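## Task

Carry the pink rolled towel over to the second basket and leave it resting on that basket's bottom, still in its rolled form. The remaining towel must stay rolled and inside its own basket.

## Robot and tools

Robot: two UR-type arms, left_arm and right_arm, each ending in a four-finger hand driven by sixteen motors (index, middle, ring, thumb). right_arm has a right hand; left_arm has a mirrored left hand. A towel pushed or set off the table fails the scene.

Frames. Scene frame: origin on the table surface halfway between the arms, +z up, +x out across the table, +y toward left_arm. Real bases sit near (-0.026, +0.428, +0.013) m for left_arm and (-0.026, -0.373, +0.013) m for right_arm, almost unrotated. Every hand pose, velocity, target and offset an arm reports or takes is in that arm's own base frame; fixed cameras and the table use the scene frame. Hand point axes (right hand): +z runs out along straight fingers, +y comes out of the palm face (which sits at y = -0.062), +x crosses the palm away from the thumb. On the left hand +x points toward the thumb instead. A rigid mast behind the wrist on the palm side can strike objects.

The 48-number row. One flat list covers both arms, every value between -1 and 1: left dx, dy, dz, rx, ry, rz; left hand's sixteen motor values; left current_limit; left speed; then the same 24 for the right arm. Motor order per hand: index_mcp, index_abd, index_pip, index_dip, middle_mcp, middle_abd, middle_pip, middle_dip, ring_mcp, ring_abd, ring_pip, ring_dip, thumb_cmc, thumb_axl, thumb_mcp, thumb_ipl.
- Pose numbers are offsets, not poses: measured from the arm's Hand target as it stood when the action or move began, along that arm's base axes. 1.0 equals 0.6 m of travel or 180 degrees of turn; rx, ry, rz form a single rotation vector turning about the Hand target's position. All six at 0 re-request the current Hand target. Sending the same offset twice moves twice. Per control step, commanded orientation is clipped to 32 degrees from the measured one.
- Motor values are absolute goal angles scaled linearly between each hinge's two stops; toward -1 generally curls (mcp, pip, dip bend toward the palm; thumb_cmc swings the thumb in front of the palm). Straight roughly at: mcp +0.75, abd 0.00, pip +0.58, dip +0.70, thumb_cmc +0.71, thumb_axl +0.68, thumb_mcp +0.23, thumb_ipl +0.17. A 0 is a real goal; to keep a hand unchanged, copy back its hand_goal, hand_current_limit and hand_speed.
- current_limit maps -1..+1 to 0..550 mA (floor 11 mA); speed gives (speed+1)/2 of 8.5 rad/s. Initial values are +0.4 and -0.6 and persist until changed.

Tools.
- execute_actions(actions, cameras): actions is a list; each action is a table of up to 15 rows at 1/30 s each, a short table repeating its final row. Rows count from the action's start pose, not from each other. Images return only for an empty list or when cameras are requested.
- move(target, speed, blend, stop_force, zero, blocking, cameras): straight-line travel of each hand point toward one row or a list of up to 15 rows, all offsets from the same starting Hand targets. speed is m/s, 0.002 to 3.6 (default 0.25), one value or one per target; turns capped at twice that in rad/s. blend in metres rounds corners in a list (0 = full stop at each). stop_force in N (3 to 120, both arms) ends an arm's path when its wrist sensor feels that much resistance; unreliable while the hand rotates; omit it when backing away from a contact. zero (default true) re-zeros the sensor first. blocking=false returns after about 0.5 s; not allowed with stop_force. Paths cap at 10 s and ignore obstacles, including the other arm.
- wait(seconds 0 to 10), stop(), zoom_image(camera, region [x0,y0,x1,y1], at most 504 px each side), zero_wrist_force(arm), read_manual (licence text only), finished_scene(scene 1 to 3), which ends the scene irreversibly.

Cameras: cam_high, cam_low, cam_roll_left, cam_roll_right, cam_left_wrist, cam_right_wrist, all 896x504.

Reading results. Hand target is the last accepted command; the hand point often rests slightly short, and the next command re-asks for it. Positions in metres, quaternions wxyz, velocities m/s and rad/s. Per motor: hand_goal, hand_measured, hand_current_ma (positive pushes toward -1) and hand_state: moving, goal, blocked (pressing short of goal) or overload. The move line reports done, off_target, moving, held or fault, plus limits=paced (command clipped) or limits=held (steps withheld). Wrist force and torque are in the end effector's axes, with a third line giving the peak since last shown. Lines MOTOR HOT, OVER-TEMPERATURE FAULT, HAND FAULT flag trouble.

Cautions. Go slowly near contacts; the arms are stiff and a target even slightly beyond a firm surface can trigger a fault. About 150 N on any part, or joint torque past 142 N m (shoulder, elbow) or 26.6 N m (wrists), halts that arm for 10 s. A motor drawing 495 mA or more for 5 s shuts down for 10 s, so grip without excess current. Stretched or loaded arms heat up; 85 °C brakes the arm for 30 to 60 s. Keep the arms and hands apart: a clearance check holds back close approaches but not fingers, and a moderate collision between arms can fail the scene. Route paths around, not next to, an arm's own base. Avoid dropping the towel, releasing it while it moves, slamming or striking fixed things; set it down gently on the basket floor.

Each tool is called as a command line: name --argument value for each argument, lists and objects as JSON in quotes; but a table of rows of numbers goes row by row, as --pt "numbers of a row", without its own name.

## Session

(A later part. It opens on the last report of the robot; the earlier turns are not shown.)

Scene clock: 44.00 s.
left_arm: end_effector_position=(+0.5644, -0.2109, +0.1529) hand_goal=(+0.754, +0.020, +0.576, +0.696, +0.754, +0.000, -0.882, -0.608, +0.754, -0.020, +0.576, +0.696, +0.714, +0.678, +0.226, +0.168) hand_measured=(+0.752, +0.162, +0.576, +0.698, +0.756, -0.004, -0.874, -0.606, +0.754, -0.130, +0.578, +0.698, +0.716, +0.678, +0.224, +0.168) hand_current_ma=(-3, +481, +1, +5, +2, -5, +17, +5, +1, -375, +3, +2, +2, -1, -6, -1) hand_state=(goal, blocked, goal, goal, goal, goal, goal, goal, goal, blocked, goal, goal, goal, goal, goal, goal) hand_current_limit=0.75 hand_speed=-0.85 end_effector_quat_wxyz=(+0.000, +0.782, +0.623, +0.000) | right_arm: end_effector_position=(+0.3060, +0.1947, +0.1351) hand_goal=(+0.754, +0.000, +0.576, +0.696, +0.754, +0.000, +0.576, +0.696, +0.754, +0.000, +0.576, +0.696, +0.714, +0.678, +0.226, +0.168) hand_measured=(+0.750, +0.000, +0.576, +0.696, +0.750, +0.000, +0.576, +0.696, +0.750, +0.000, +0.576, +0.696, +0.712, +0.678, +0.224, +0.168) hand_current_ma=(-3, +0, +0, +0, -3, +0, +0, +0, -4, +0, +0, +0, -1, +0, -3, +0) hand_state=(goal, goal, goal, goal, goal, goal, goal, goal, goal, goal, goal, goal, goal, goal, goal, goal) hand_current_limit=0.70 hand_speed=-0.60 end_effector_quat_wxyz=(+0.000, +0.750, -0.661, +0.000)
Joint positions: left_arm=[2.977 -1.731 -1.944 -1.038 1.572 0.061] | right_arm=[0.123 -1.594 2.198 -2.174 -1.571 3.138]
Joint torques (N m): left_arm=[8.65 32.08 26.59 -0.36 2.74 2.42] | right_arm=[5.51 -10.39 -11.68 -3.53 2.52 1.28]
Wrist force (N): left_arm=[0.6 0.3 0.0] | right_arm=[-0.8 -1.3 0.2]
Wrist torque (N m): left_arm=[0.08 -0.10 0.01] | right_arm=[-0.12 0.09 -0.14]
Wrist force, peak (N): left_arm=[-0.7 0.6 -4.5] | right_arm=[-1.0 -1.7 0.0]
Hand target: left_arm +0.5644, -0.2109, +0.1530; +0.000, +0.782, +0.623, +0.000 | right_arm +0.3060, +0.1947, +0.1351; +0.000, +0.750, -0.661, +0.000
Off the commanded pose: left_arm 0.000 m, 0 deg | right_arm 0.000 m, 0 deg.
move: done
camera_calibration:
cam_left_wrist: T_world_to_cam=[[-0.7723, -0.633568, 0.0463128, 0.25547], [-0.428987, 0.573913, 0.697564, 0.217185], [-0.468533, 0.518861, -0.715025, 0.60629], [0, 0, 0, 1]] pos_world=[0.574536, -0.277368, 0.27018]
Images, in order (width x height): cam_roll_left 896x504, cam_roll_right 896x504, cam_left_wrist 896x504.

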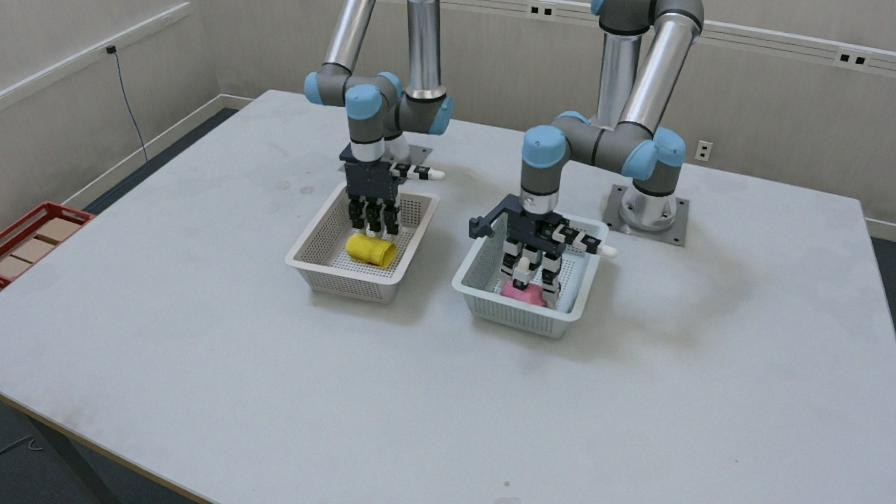

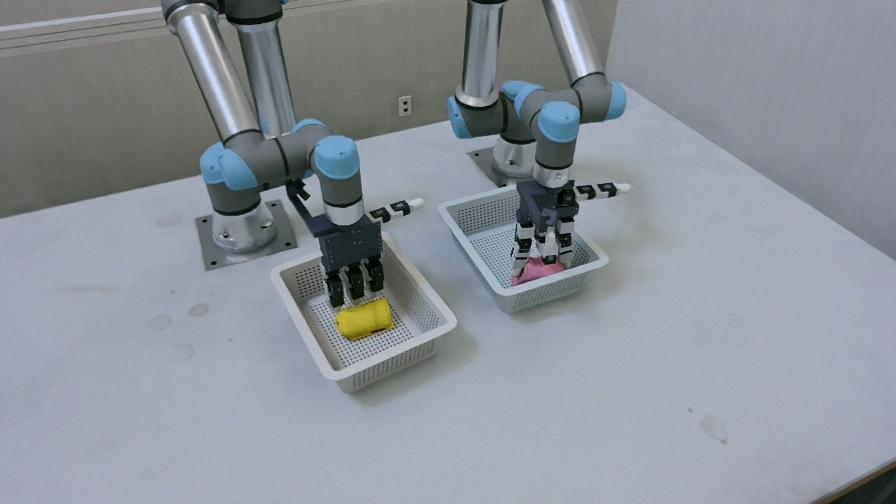

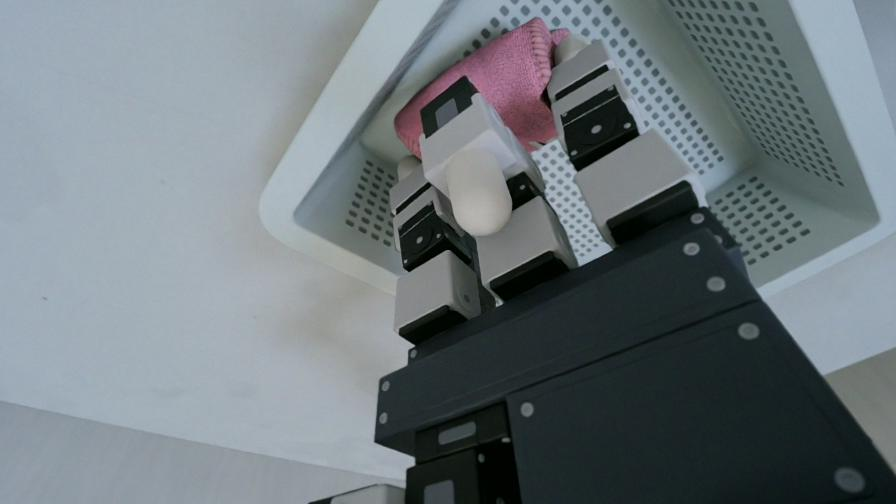

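move --target '[-0.03,0,0.06,0,0,0, 0.754,0.06,0.576,0.696,0.754,0,-0.882,-0.608,0.754,-0.04,0.576,0.696,0.714,0.678,0.226,0.168,0.2,-0.85, 0,0,0,0,0,0, 0.754,0,0.576,0.696,0.754,0,0.576,0.696,0.754,0,0.576,0.696,0.714,0.678,0.226,0.168,0.7,-0.6]' --speed 0.05 --cameras '["cam_low","cam_roll_left","cam_roll_right","cam_left_wrist"]'

zoom_image --camera "cam_left_wrist" --region '[380, 0, 620, 160]'

zoom_image --camera "cam_roll_right" --region '[490, 220, 590, 300]'

zoom_image --camera "cam_roll_left" --region '[480, 240, 580, 320]'

Scene clock: 46.97 s.
left_arm: end_effector_position=(+0.5464, -0.2109, +0.1888) hand_goal=(+0.754, +0.060, +0.576, +0.696, +0.754, +0.000, -0.882, -0.608, +0.754, -0.040, +0.576, +0.696, +0.714, +0.678, +0.226, +0.168) hand_measured=(+0.752, +0.162, +0.576, +0.698, +0.756, -0.004, -0.874, -0.606, +0.754, -0.130, +0.578, +0.698, +0.716, +0.678, +0.224, +0.168) hand_current_ma=(-3, +330, +1, +5, +2, -5, +17, +5, +1, -295, +3, +2, +2, -1, -6, -1) hand_state=(goal, blocked, goal, goal, goal, goal, goal, goal, goal, blocked, goal, goal, goal, goal, goal, goal) hand_current_limit=0.20 hand_speed=-0.85 end_effector_quat_wxyz=(+0.000, +0.782, +0.623, +0.000) | right_arm: end_effector_position=(+0.3060, +0.1947, +0.1351) hand_goal=(+0.754, +0.000, +0.576, +0.696, +0.754, +0.000, +0.576, +0.696, +0.754, +0.000, +0.576, +0.696, +0.714, +0.678, +0.226, +0.168) hand_measured=(+0.750, +0.000, +0.576, +0.696, +0.750, +0.000, +0.576, +0.696, +0.750, +0.000, +0.576, +0.696, +0.712, +0.678, +0.224, +0.168) hand_current_ma=(-3, +0, +0, +0, -3, +0, +0, +0, -4, +0, +0, +0, -1, +0, -3, +0) hand_state=(goal, goal, goal, goal, goal, goal, goal, goal, goal, goal, goal, goal, goal, goal, goal, goal) hand_current_limit=0.70 hand_speed=-0.60 end_effector_quat_wxyz=(+0.000, +0.750, -0.661, +0.000)
Joint positions: left_arm=[2.971 -1.651 -1.932 -1.13 1.572 0.055] | right_arm=[0.123 -1.594 2.198 -2.174 -1.571 3.138]
Joint torques (N m): left_arm=[-10.73 28.83 27.19 -0.2 2.51 -2.9] | right_arm=[5.16 -10.12 -11.22 -3.49 2.49 1.17]
Wrist force (N): left_arm=[0.3 0.5 0.3] | right_arm=[-1.0 -1.5 0.3]
Wrist torque (N m): left_arm=[0.07 -0.06 0.14] | right_arm=[-0.15 0.11 -0.16]
Wrist force, peak (N): left_arm=[0.4 0.7 0.4] | right_arm=[-1.2 -1.6 0.2]
Hand target: left_arm +0.5464, -0.2109, +0.1890; +0.000, +0.782, +0.623, +0.000 | right_arm +0.3060, +0.1947, +0.1351; +0.000, +0.750, -0.661, +0.000
Off the commanded pose: left_arm 0.000 m, 0 deg | right_arm 0.000 m, 0 deg.
move: done
camera_calibration:
cam_left_wrist: T_world_to_cam=[[-0.772271, -0.633606, 0.0462714, 0.239965], [-0.429003, 0.573836, 0.697616, 0.184366], [-0.468566, 0.518898, -0.714976, 0.623658], [0, 0, 0, 1]] pos_world=[0.556636, -0.277368, 0.30618]
Images, in order (width x height): cam_low 896x504, cam_roll_left 896x504, cam_roll_right 896x504, cam_left_wrist 896x504.

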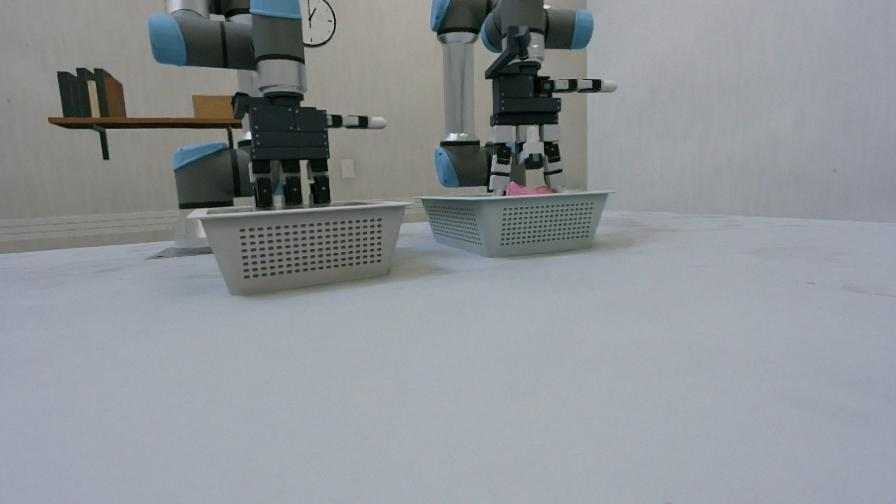

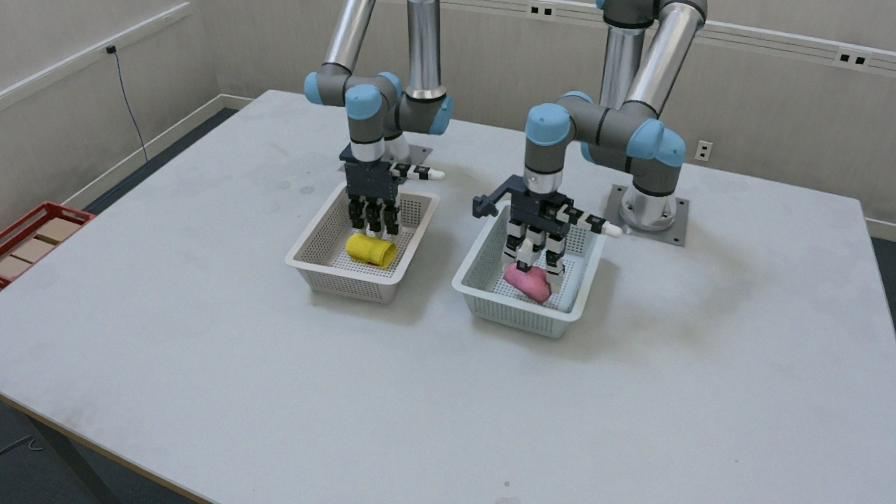

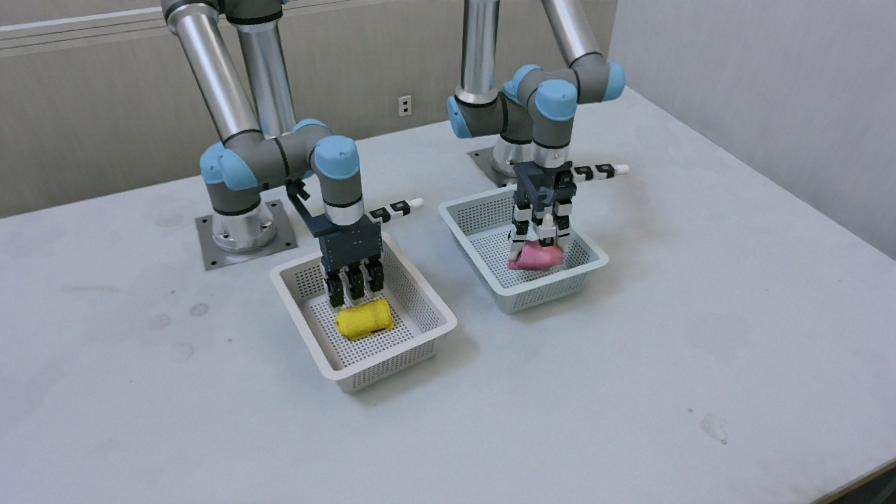

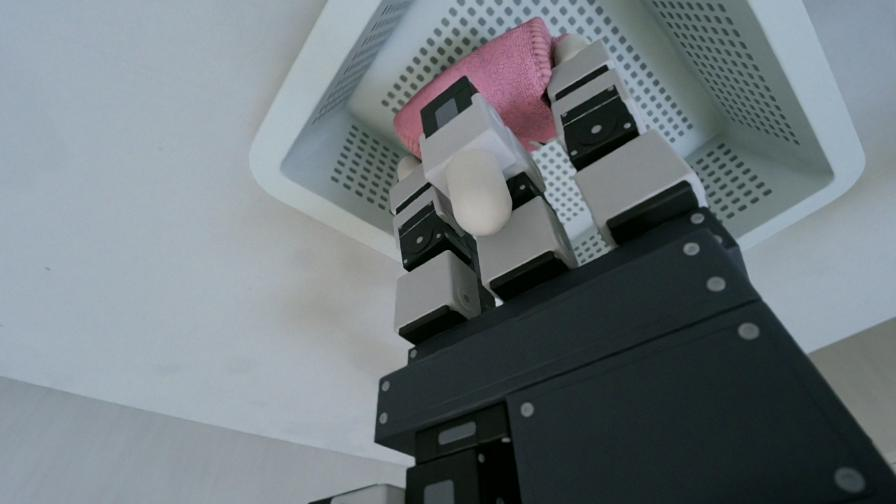

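Scaled by 2.100 from the camera's 896x504 image, which has a finer 1280x720 frame.

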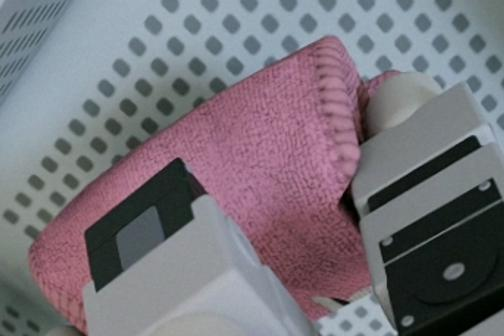

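Scaled by 5.040 from the camera's 896x504 image, which has a finer 1280x720 frame.

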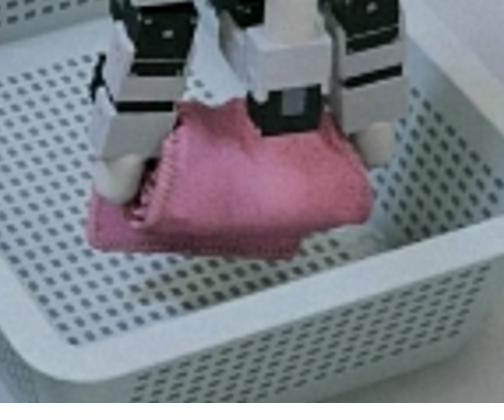

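Scaled by 5.040 from the camera's 896x504 image, which has a finer 1280x720 frame.

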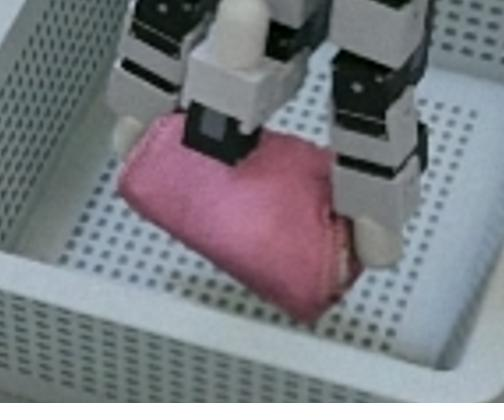

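move --pt "0 0 0.06 0 0 0 0.754 0.06 0.576 0.696 0.754 0 -0.882 -0.608 0.754 -0.04 0.576 0.696 0.714 0.678 0.226 0.168 0.2 -0.85 0.0909 0.0116 0 0 0 0 0.754 0 0.576 0.696 0.754 0 0.576 0.696 0.754 0 0.576 0.696 0.714 0.678 0.226 0.168 0.7 -0.6" --pt "0 0 0.1167 0 0 0 0.754 0.06 0.576 0.696 0.754 0 -0.882 -0.608 0.754 -0.04 0.576 0.696 0.714 0.678 0.226 0.168 0.2 -0.85 0.0609 0.0116 0.2167 0 0 0 0.754 0 0.576 0.696 0.754 0 0.576 0.696 0.754 0 0.576 0.696 0.714 0.678 0.226 0.168 0.7 -0.6" --pt "0 0 0.1167 0 0 0 0.754 0.06 0.576 0.696 0.754 0 -0.882 -0.608 0.754 -0.04 0.576 0.696 0.714 0.678 0.226 0.168 0.2 -0.85 0.0 -0.62 0.2167 0 0 0 0.754 0 0.576 0.696 0.754 0 0.576 0.696 0.754 0 0.576 0.696 0.714 0.678 0.226 0.168 0.7 -0.6" --speed '[0.06, 0.12, 0.25]' --blend '[0.01, 0.03, 0]' --cameras '["all"]'

zoom_image --camera "cam_roll_right" --region '[260, 200, 600, 400]'

zoom_image --camera "cam_high" --region '[310, 100, 590, 240]'

Scene clock: 53.63 s.
left_arm: end_effector_position=(+0.5463, -0.2109, +0.2590) hand_goal=(+0.754, +0.060, +0.576, +0.696, +0.754, +0.000, -0.882, -0.608, +0.754, -0.040, +0.576, +0.696, +0.714, +0.678, +0.226, +0.168) hand_measured=(+0.752, +0.162, +0.576, +0.698, +0.756, -0.004, -0.874, -0.606, +0.754, -0.130, +0.578, +0.698, +0.716, +0.678, +0.224, +0.168) hand_current_ma=(-3, +330, +1, +5, +2, -5, +17, +5, +1, -295, +3, +2, +2, -1, -6, -1) hand_state=(goal, blocked, goal, goal, goal, goal, goal, goal, goal, blocked, goal, goal, goal, goal, goal, goal) hand_current_limit=0.20 hand_speed=-0.85 end_effector_quat_wxyz=(+0.000, +0.782, +0.623, +0.000) | right_arm: end_effector_position=(+0.3060, -0.1771, +0.2651) hand_goal=(+0.754, +0.000, +0.576, +0.696, +0.754, +0.000, +0.576, +0.696, +0.754, +0.000, +0.576, +0.696, +0.714, +0.678, +0.226, +0.168) hand_measured=(+0.750, +0.000, +0.576, +0.696, +0.752, +0.000, +0.576, +0.696, +0.750, +0.000, +0.576, +0.696, +0.712, +0.678, +0.224, +0.168) hand_current_ma=(-3, +0, +0, +0, -3, +0, +0, +0, -4, +0, +0, +0, -1, +0, -3, +0) hand_state=(goal, goal, goal, goal, goal, goal, goal, goal, goal, goal, goal, goal, goal, goal, goal, goal) hand_current_limit=0.70 hand_speed=-0.60 end_effector_quat_wxyz=(+0.000, +0.750, -0.661, +0.000)
Joint positions: left_arm=[2.971 -1.592 -1.804 -1.317 1.572 0.055] | right_arm=[-0.758 -1.728 1.953 -1.795 -1.571 2.257]
Joint torques (N m): left_arm=[-0.25 28.32 28.47 -0.34 -2.33 -1] | right_arm=[-5.25 -8.06 -33.06 -3.54 2.83 -2.04]
Wrist force (N): left_arm=[0.1 0.1 0.3] | right_arm=[-1.0 -1.5 0.1]
Wrist torque (N m): left_arm=[0.03 -0.05 0.14] | right_arm=[-0.09 0.13 0.01]
Wrist force, peak (N): left_arm=[0.5 0.6 0.4] | right_arm=[-1.7 -1.8 -0.4]
Hand target: left_arm +0.5464, -0.2109, +0.2590; +0.000, +0.782, +0.623, +0.000 | right_arm +0.3060, -0.1773, +0.2651; +0.000, +0.750, -0.661, +0.000
Off the commanded pose: left_arm 0.000 m, 0 deg | right_arm 0.000 m, 0 deg.
move: done
camera_calibration:
cam_left_wrist: T_world_to_cam=[[-0.772298, -0.63357, 0.0463154, 0.236648], [-0.428954, 0.573876, 0.697613, 0.135335], [-0.468566, 0.518898, -0.714976, 0.673802], [0, 0, 0, 1]] pos_world=[0.556536, -0.277368, 0.37638]
cam_right_wrist: T_world_to_cam=[[-0.725484, 0.687656, 0.0283135, 0.368311], [0.492538, 0.49002, 0.719226, -0.3008], [0.480706, 0.535733, -0.694199, 0.257005], [0, 0, 0, 1]] pos_world=[0.291815, -0.24356, 0.384328]

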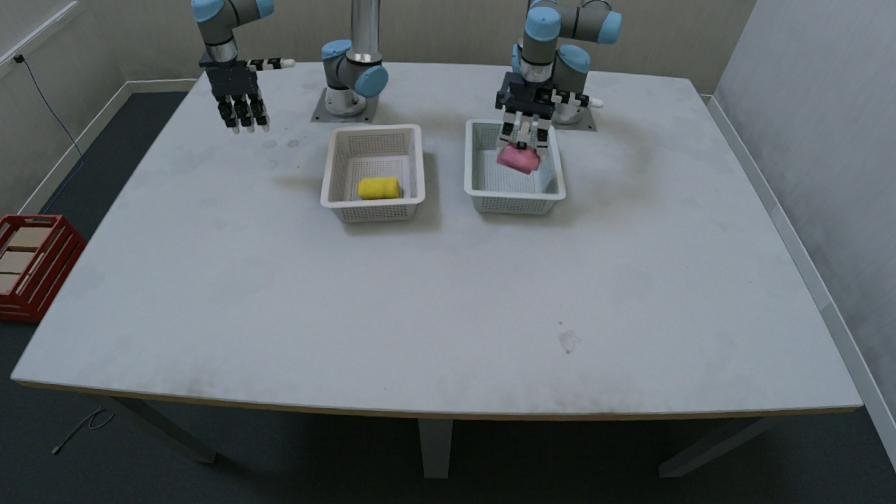

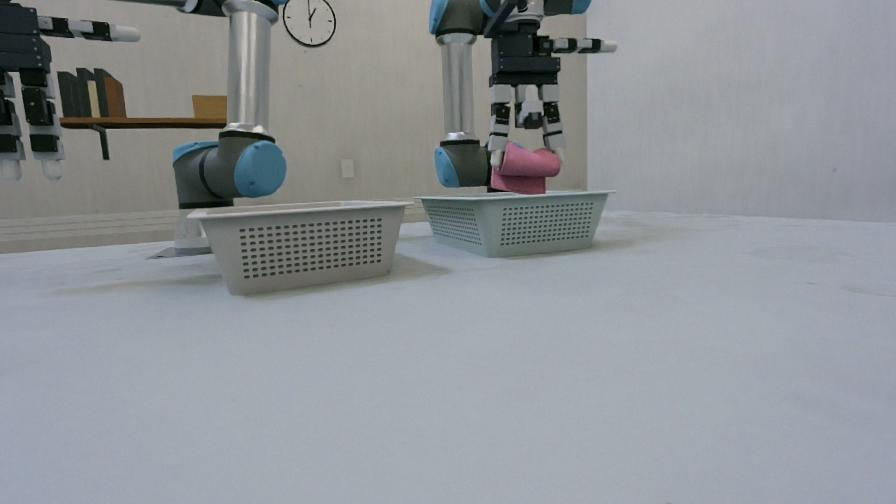

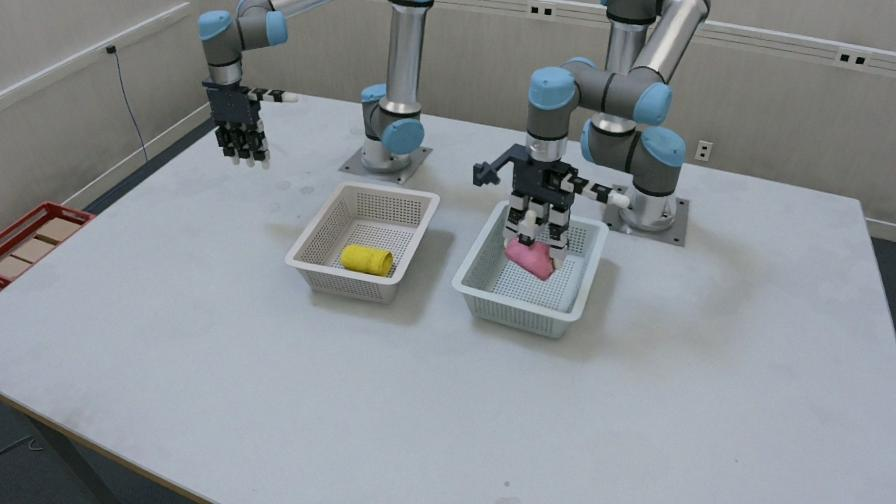

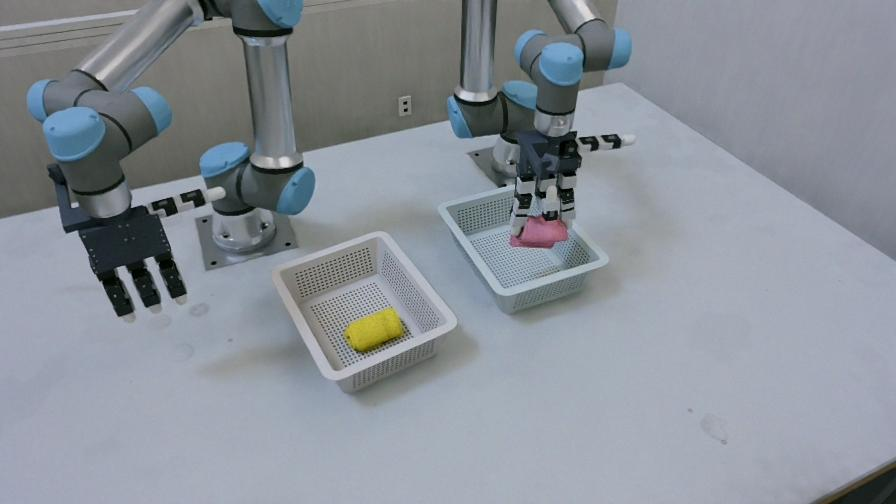

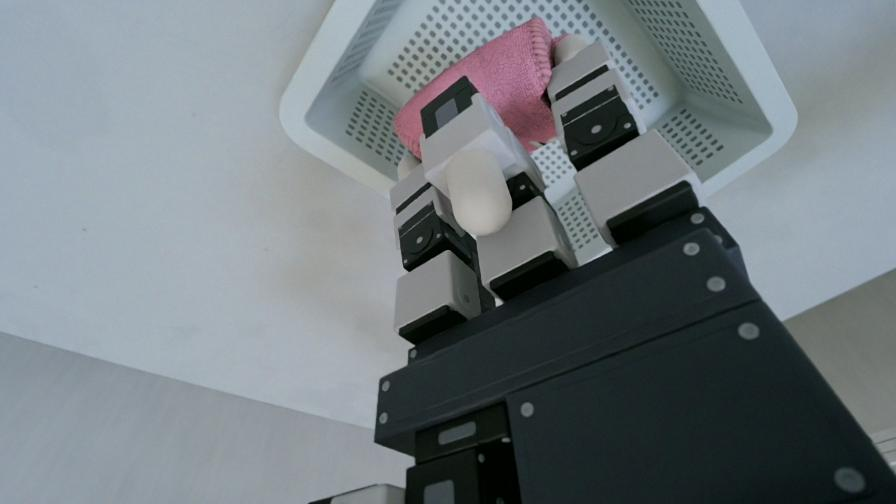

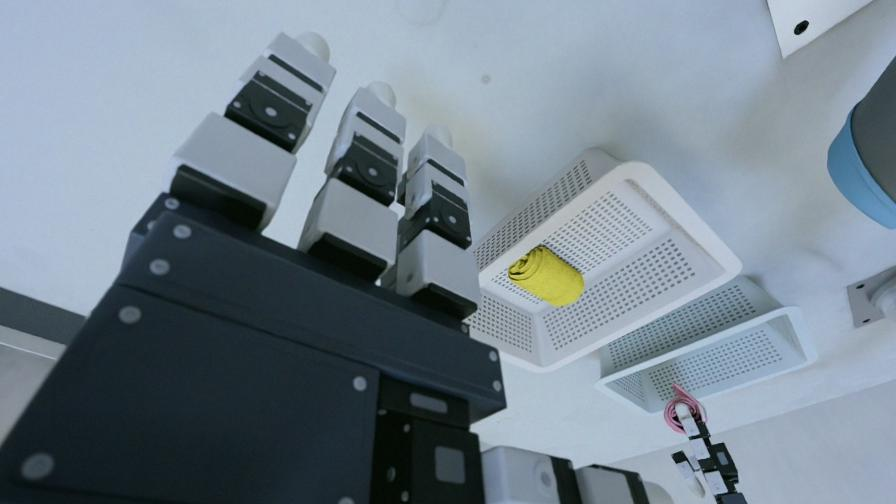

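Scaled by 1.482 from the camera's 896x504 image, which has a finer 1280x720 frame.

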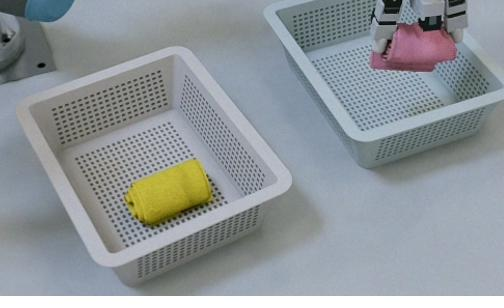

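Scaled by 1.800 from the camera's 896x504 image, which has a finer 1280x720 frame.

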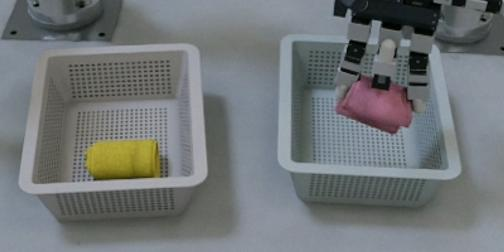

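zoom_image --camera "cam_low" --region '[470, 110, 590, 210]'

zoom_image --camera "cam_right_wrist" --region '[620, 340, 780, 500]'

zoom_image --camera "cam_roll_left" --region '[480, 200, 600, 300]'

Scaled by 4.200 from the camera's 896x504 image, which has a finer 1280x720 frame.

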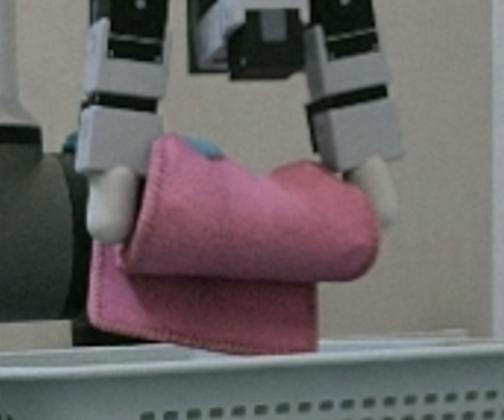

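Scaled by 3.150 from the camera's 896x504 image, which has a finer 1280x720 frame.

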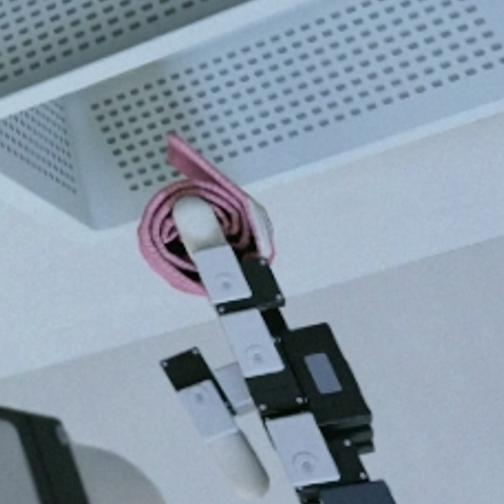

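Scaled by 4.200 from the camera's 896x504 image, which has a finer 1280x720 frame.

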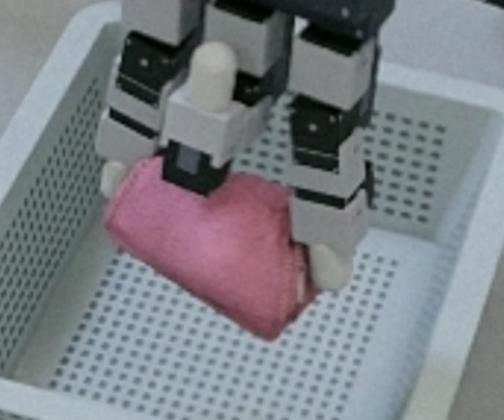

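move --pt "0 0 0.0183 0 0 0 0.754 0.06 0.576 0.696 0.754 0 -0.882 -0.608 0.754 -0.04 0.576 0.696 0.714 0.678 0.226 0.168 0.2 -0.85 0 0 0 0 0 0 0.754 0 0.576 0.696 0.754 0 0.576 0.696 0.754 0 0.576 0.696 0.714 0.678 0.226 0.168 0.7 -0.6" --pt "-0.1163 -0.649 0.0183 0 0 0.1094 0.754 0.06 0.576 0.696 0.754 0 -0.882 -0.608 0.754 -0.04 0.576 0.696 0.714 0.678 0.226 0.168 0.2 -0.85 0 0 0 0 0 0 0.754 0 0.576 0.696 0.754 0 0.576 0.696 0.754 0 0.576 0.696 0.714 0.678 0.226 0.168 0.7 -0.6" --speed '[0.1, 0.15]' --blend '[0.008, 0]' --cameras '["all"]'

zoom_image --camera "cam_roll_right" --region '[260, 160, 500, 400]'

zoom_image --camera "cam_high" --region '[300, 70, 460, 230]'

zoom_image --camera "cam_low" --region '[180, 60, 420, 260]'

Scene clock: 58.73 s.
left_arm: end_effector_position=(+0.4766, -0.6002, +0.2700) hand_goal=(+0.754, +0.060, +0.576, +0.696, +0.754, +0.000, -0.882, -0.608, +0.754, -0.040, +0.576, +0.696, +0.714, +0.678, +0.226, +0.168) hand_measured=(+0.752, +0.162, +0.576, +0.698, +0.756, -0.004, -0.874, -0.606, +0.754, -0.130, +0.578, +0.698, +0.716, +0.678, +0.224, +0.168) hand_current_ma=(-3, +330, +1, +5, +2, -5, +17, +5, +1, -295, +3, +2, +2, -1, -6, -1) hand_state=(goal, blocked, goal, goal, goal, goal, goal, goal, goal, blocked, goal, goal, goal, goal, goal, goal) hand_current_limit=0.20 hand_speed=-0.85 end_effector_quat_wxyz=(+0.000, +0.664, +0.748, +0.000) | right_arm: end_effector_position=(+0.3060, -0.1773, +0.2651) hand_goal=(+0.754, +0.000, +0.576, +0.696, +0.754, +0.000, +0.576, +0.696, +0.754, +0.000, +0.576, +0.696, +0.714, +0.678, +0.226, +0.168) hand_measured=(+0.750, +0.000, +0.576, +0.696, +0.752, +0.000, +0.576, +0.696, +0.750, +0.000, +0.576, +0.696, +0.712, +0.678, +0.224, +0.168) hand_current_ma=(-3, +0, +0, +0, -3, +0, +0, +0, -4, +0, +0, +0, -1, +0, -3, +0) hand_state=(goal, goal, goal, goal, goal, goal, goal, goal, goal, goal, goal, goal, goal, goal, goal, goal) hand_current_limit=0.70 hand_speed=-0.60 end_effector_quat_wxyz=(+0.000, +0.750, -0.661, +0.000)
Joint positions: left_arm=[2.308 -2.178 -0.994 -1.541 1.571 -0.951] | right_arm=[-0.759 -1.728 1.953 -1.796 -1.571 2.257]
Joint torques (N m): left_arm=[-10.58 39.1 29.38 -0.42 2.92 -3.06] | right_arm=[-6.09 -7.08 -32.22 -2.93 2.78 -1.94]
Wrist force (N): left_arm=[0.3 0.3 0.0] | right_arm=[-1.0 -1.5 0.2]
Wrist torque (N m): left_arm=[0.08 -0.07 0.17] | right_arm=[-0.12 0.13 0.00]
Wrist force, peak (N): left_arm=[1.0 0.2 0.4] | right_arm=[-1.2 -1.8 0.0]
Hand target: left_arm +0.4766, -0.6003, +0.2700; +0.000, +0.664, +0.748, +0.000 | right_arm +0.3060, -0.1773, +0.2651; +0.000, +0.750, -0.661, +0.000
Off the commanded pose: left_arm 0.000 m, 0 deg | right_arm 0.000 m, 0 deg.
move: done; blend cut to 0.0055 m at target 1
camera_calibration:
cam_left_wrist: T_world_to_cam=[[-0.513712, -0.856708, 0.0463846, -0.32153], [-0.597227, 0.395886, 0.697563, 0.294612], [-0.615971, 0.330644, -0.715021, 0.808196], [0, 0, 0, 1]] pos_world=[0.508602, -0.659315, 0.38728]
cam_right_wrist: T_world_to_cam=[[-0.725484, 0.687652, 0.0284137, 0.368478], [0.492531, 0.489907, 0.719308, -0.300709], [0.480713, 0.535841, -0.69411, 0.257156], [0, 0, 0, 1]] pos_world=[0.291815, -0.243859, 0.384327]

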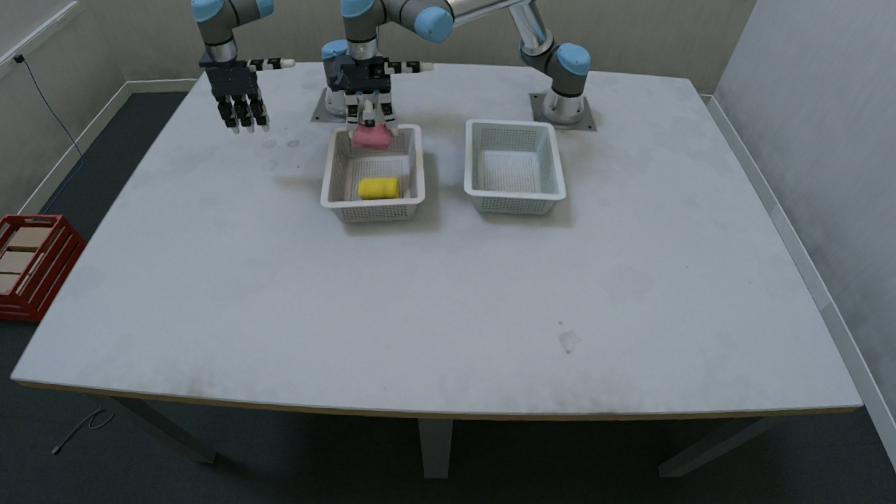

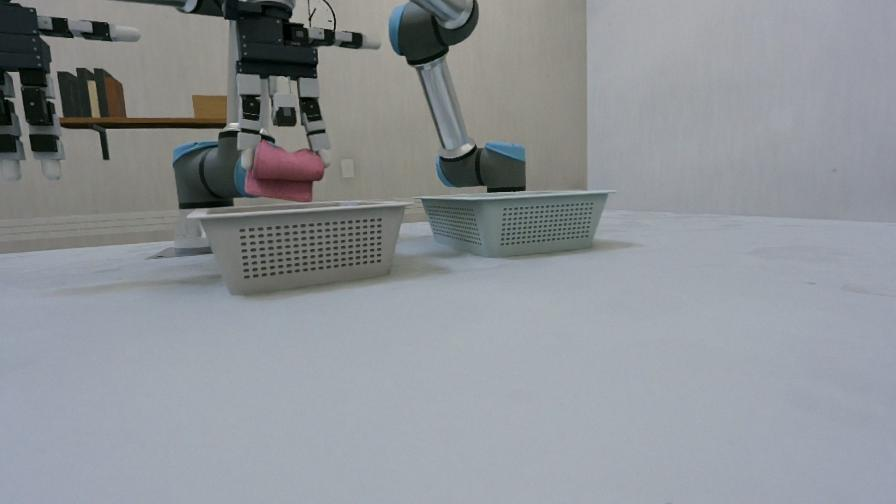

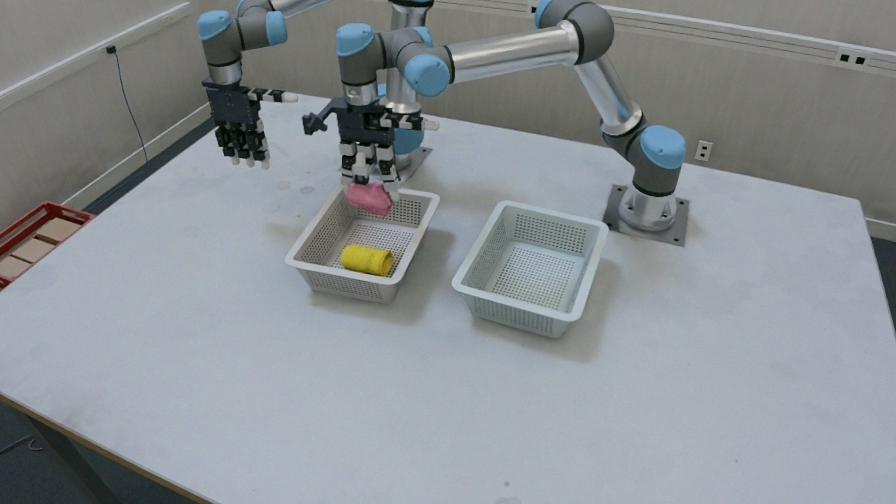

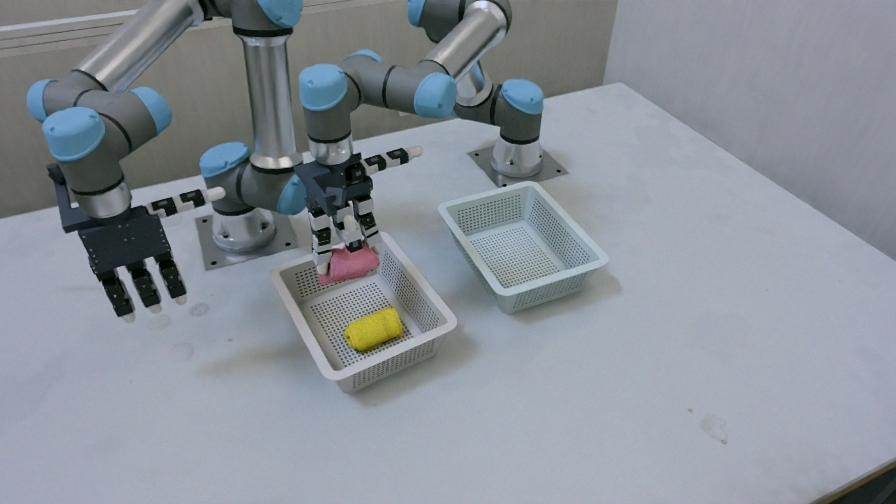

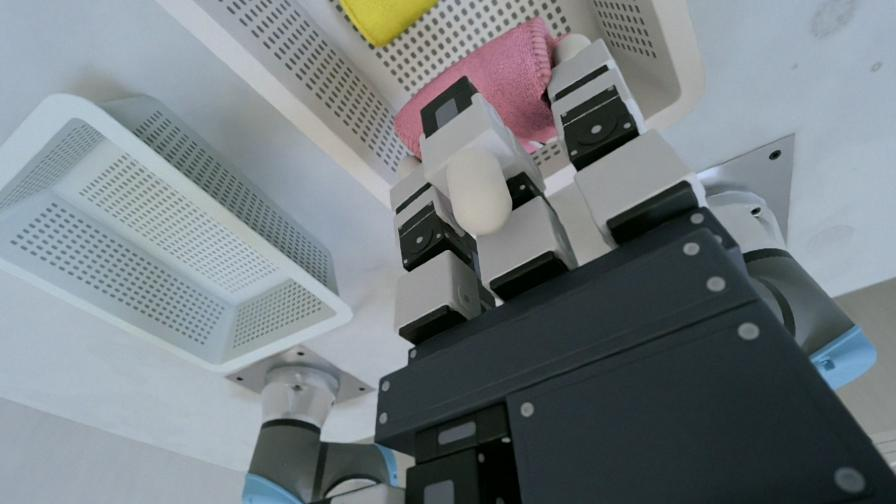

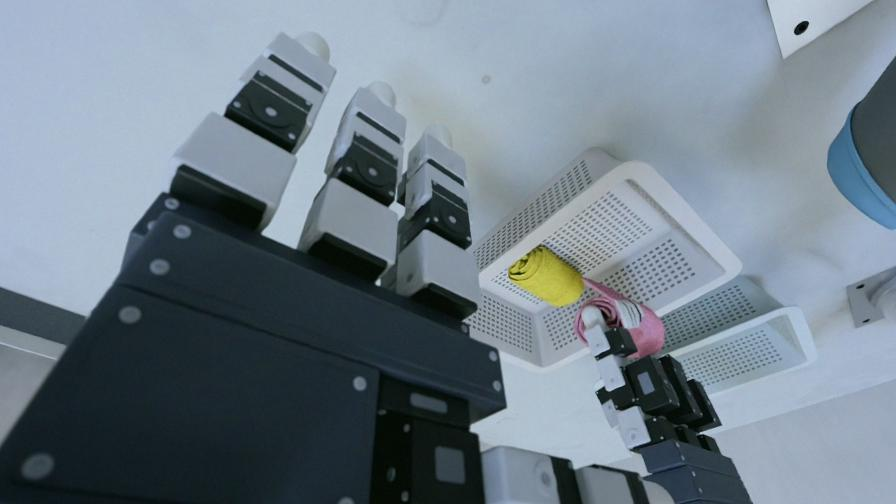

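Scaled by 2.100 from the camera's 896x504 image, which has a finer 1280x720 frame.

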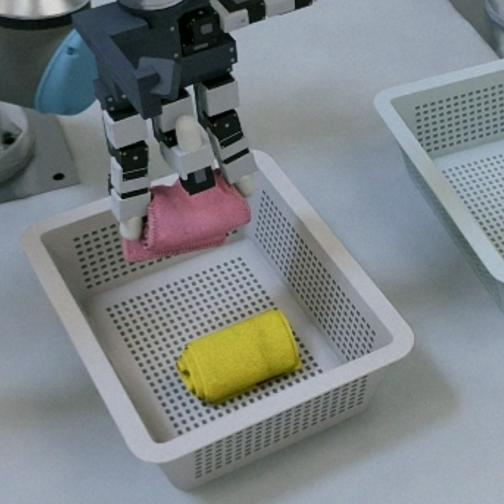

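Scaled by 3.150 from the camera's 896x504 image, which has a finer 1280x720 frame.

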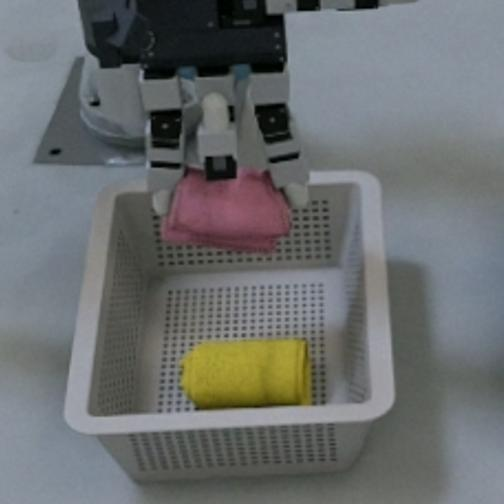

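Scaled by 2.100 from the camera's 896x504 image, which has a finer 1280x720 frame.

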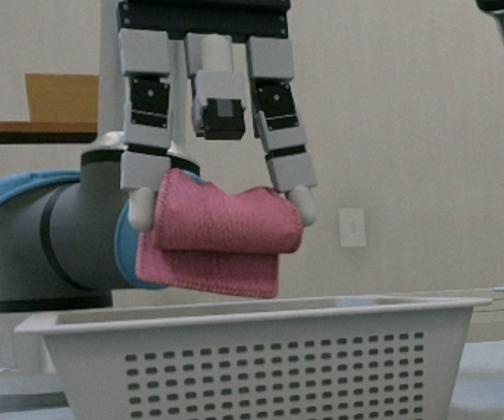

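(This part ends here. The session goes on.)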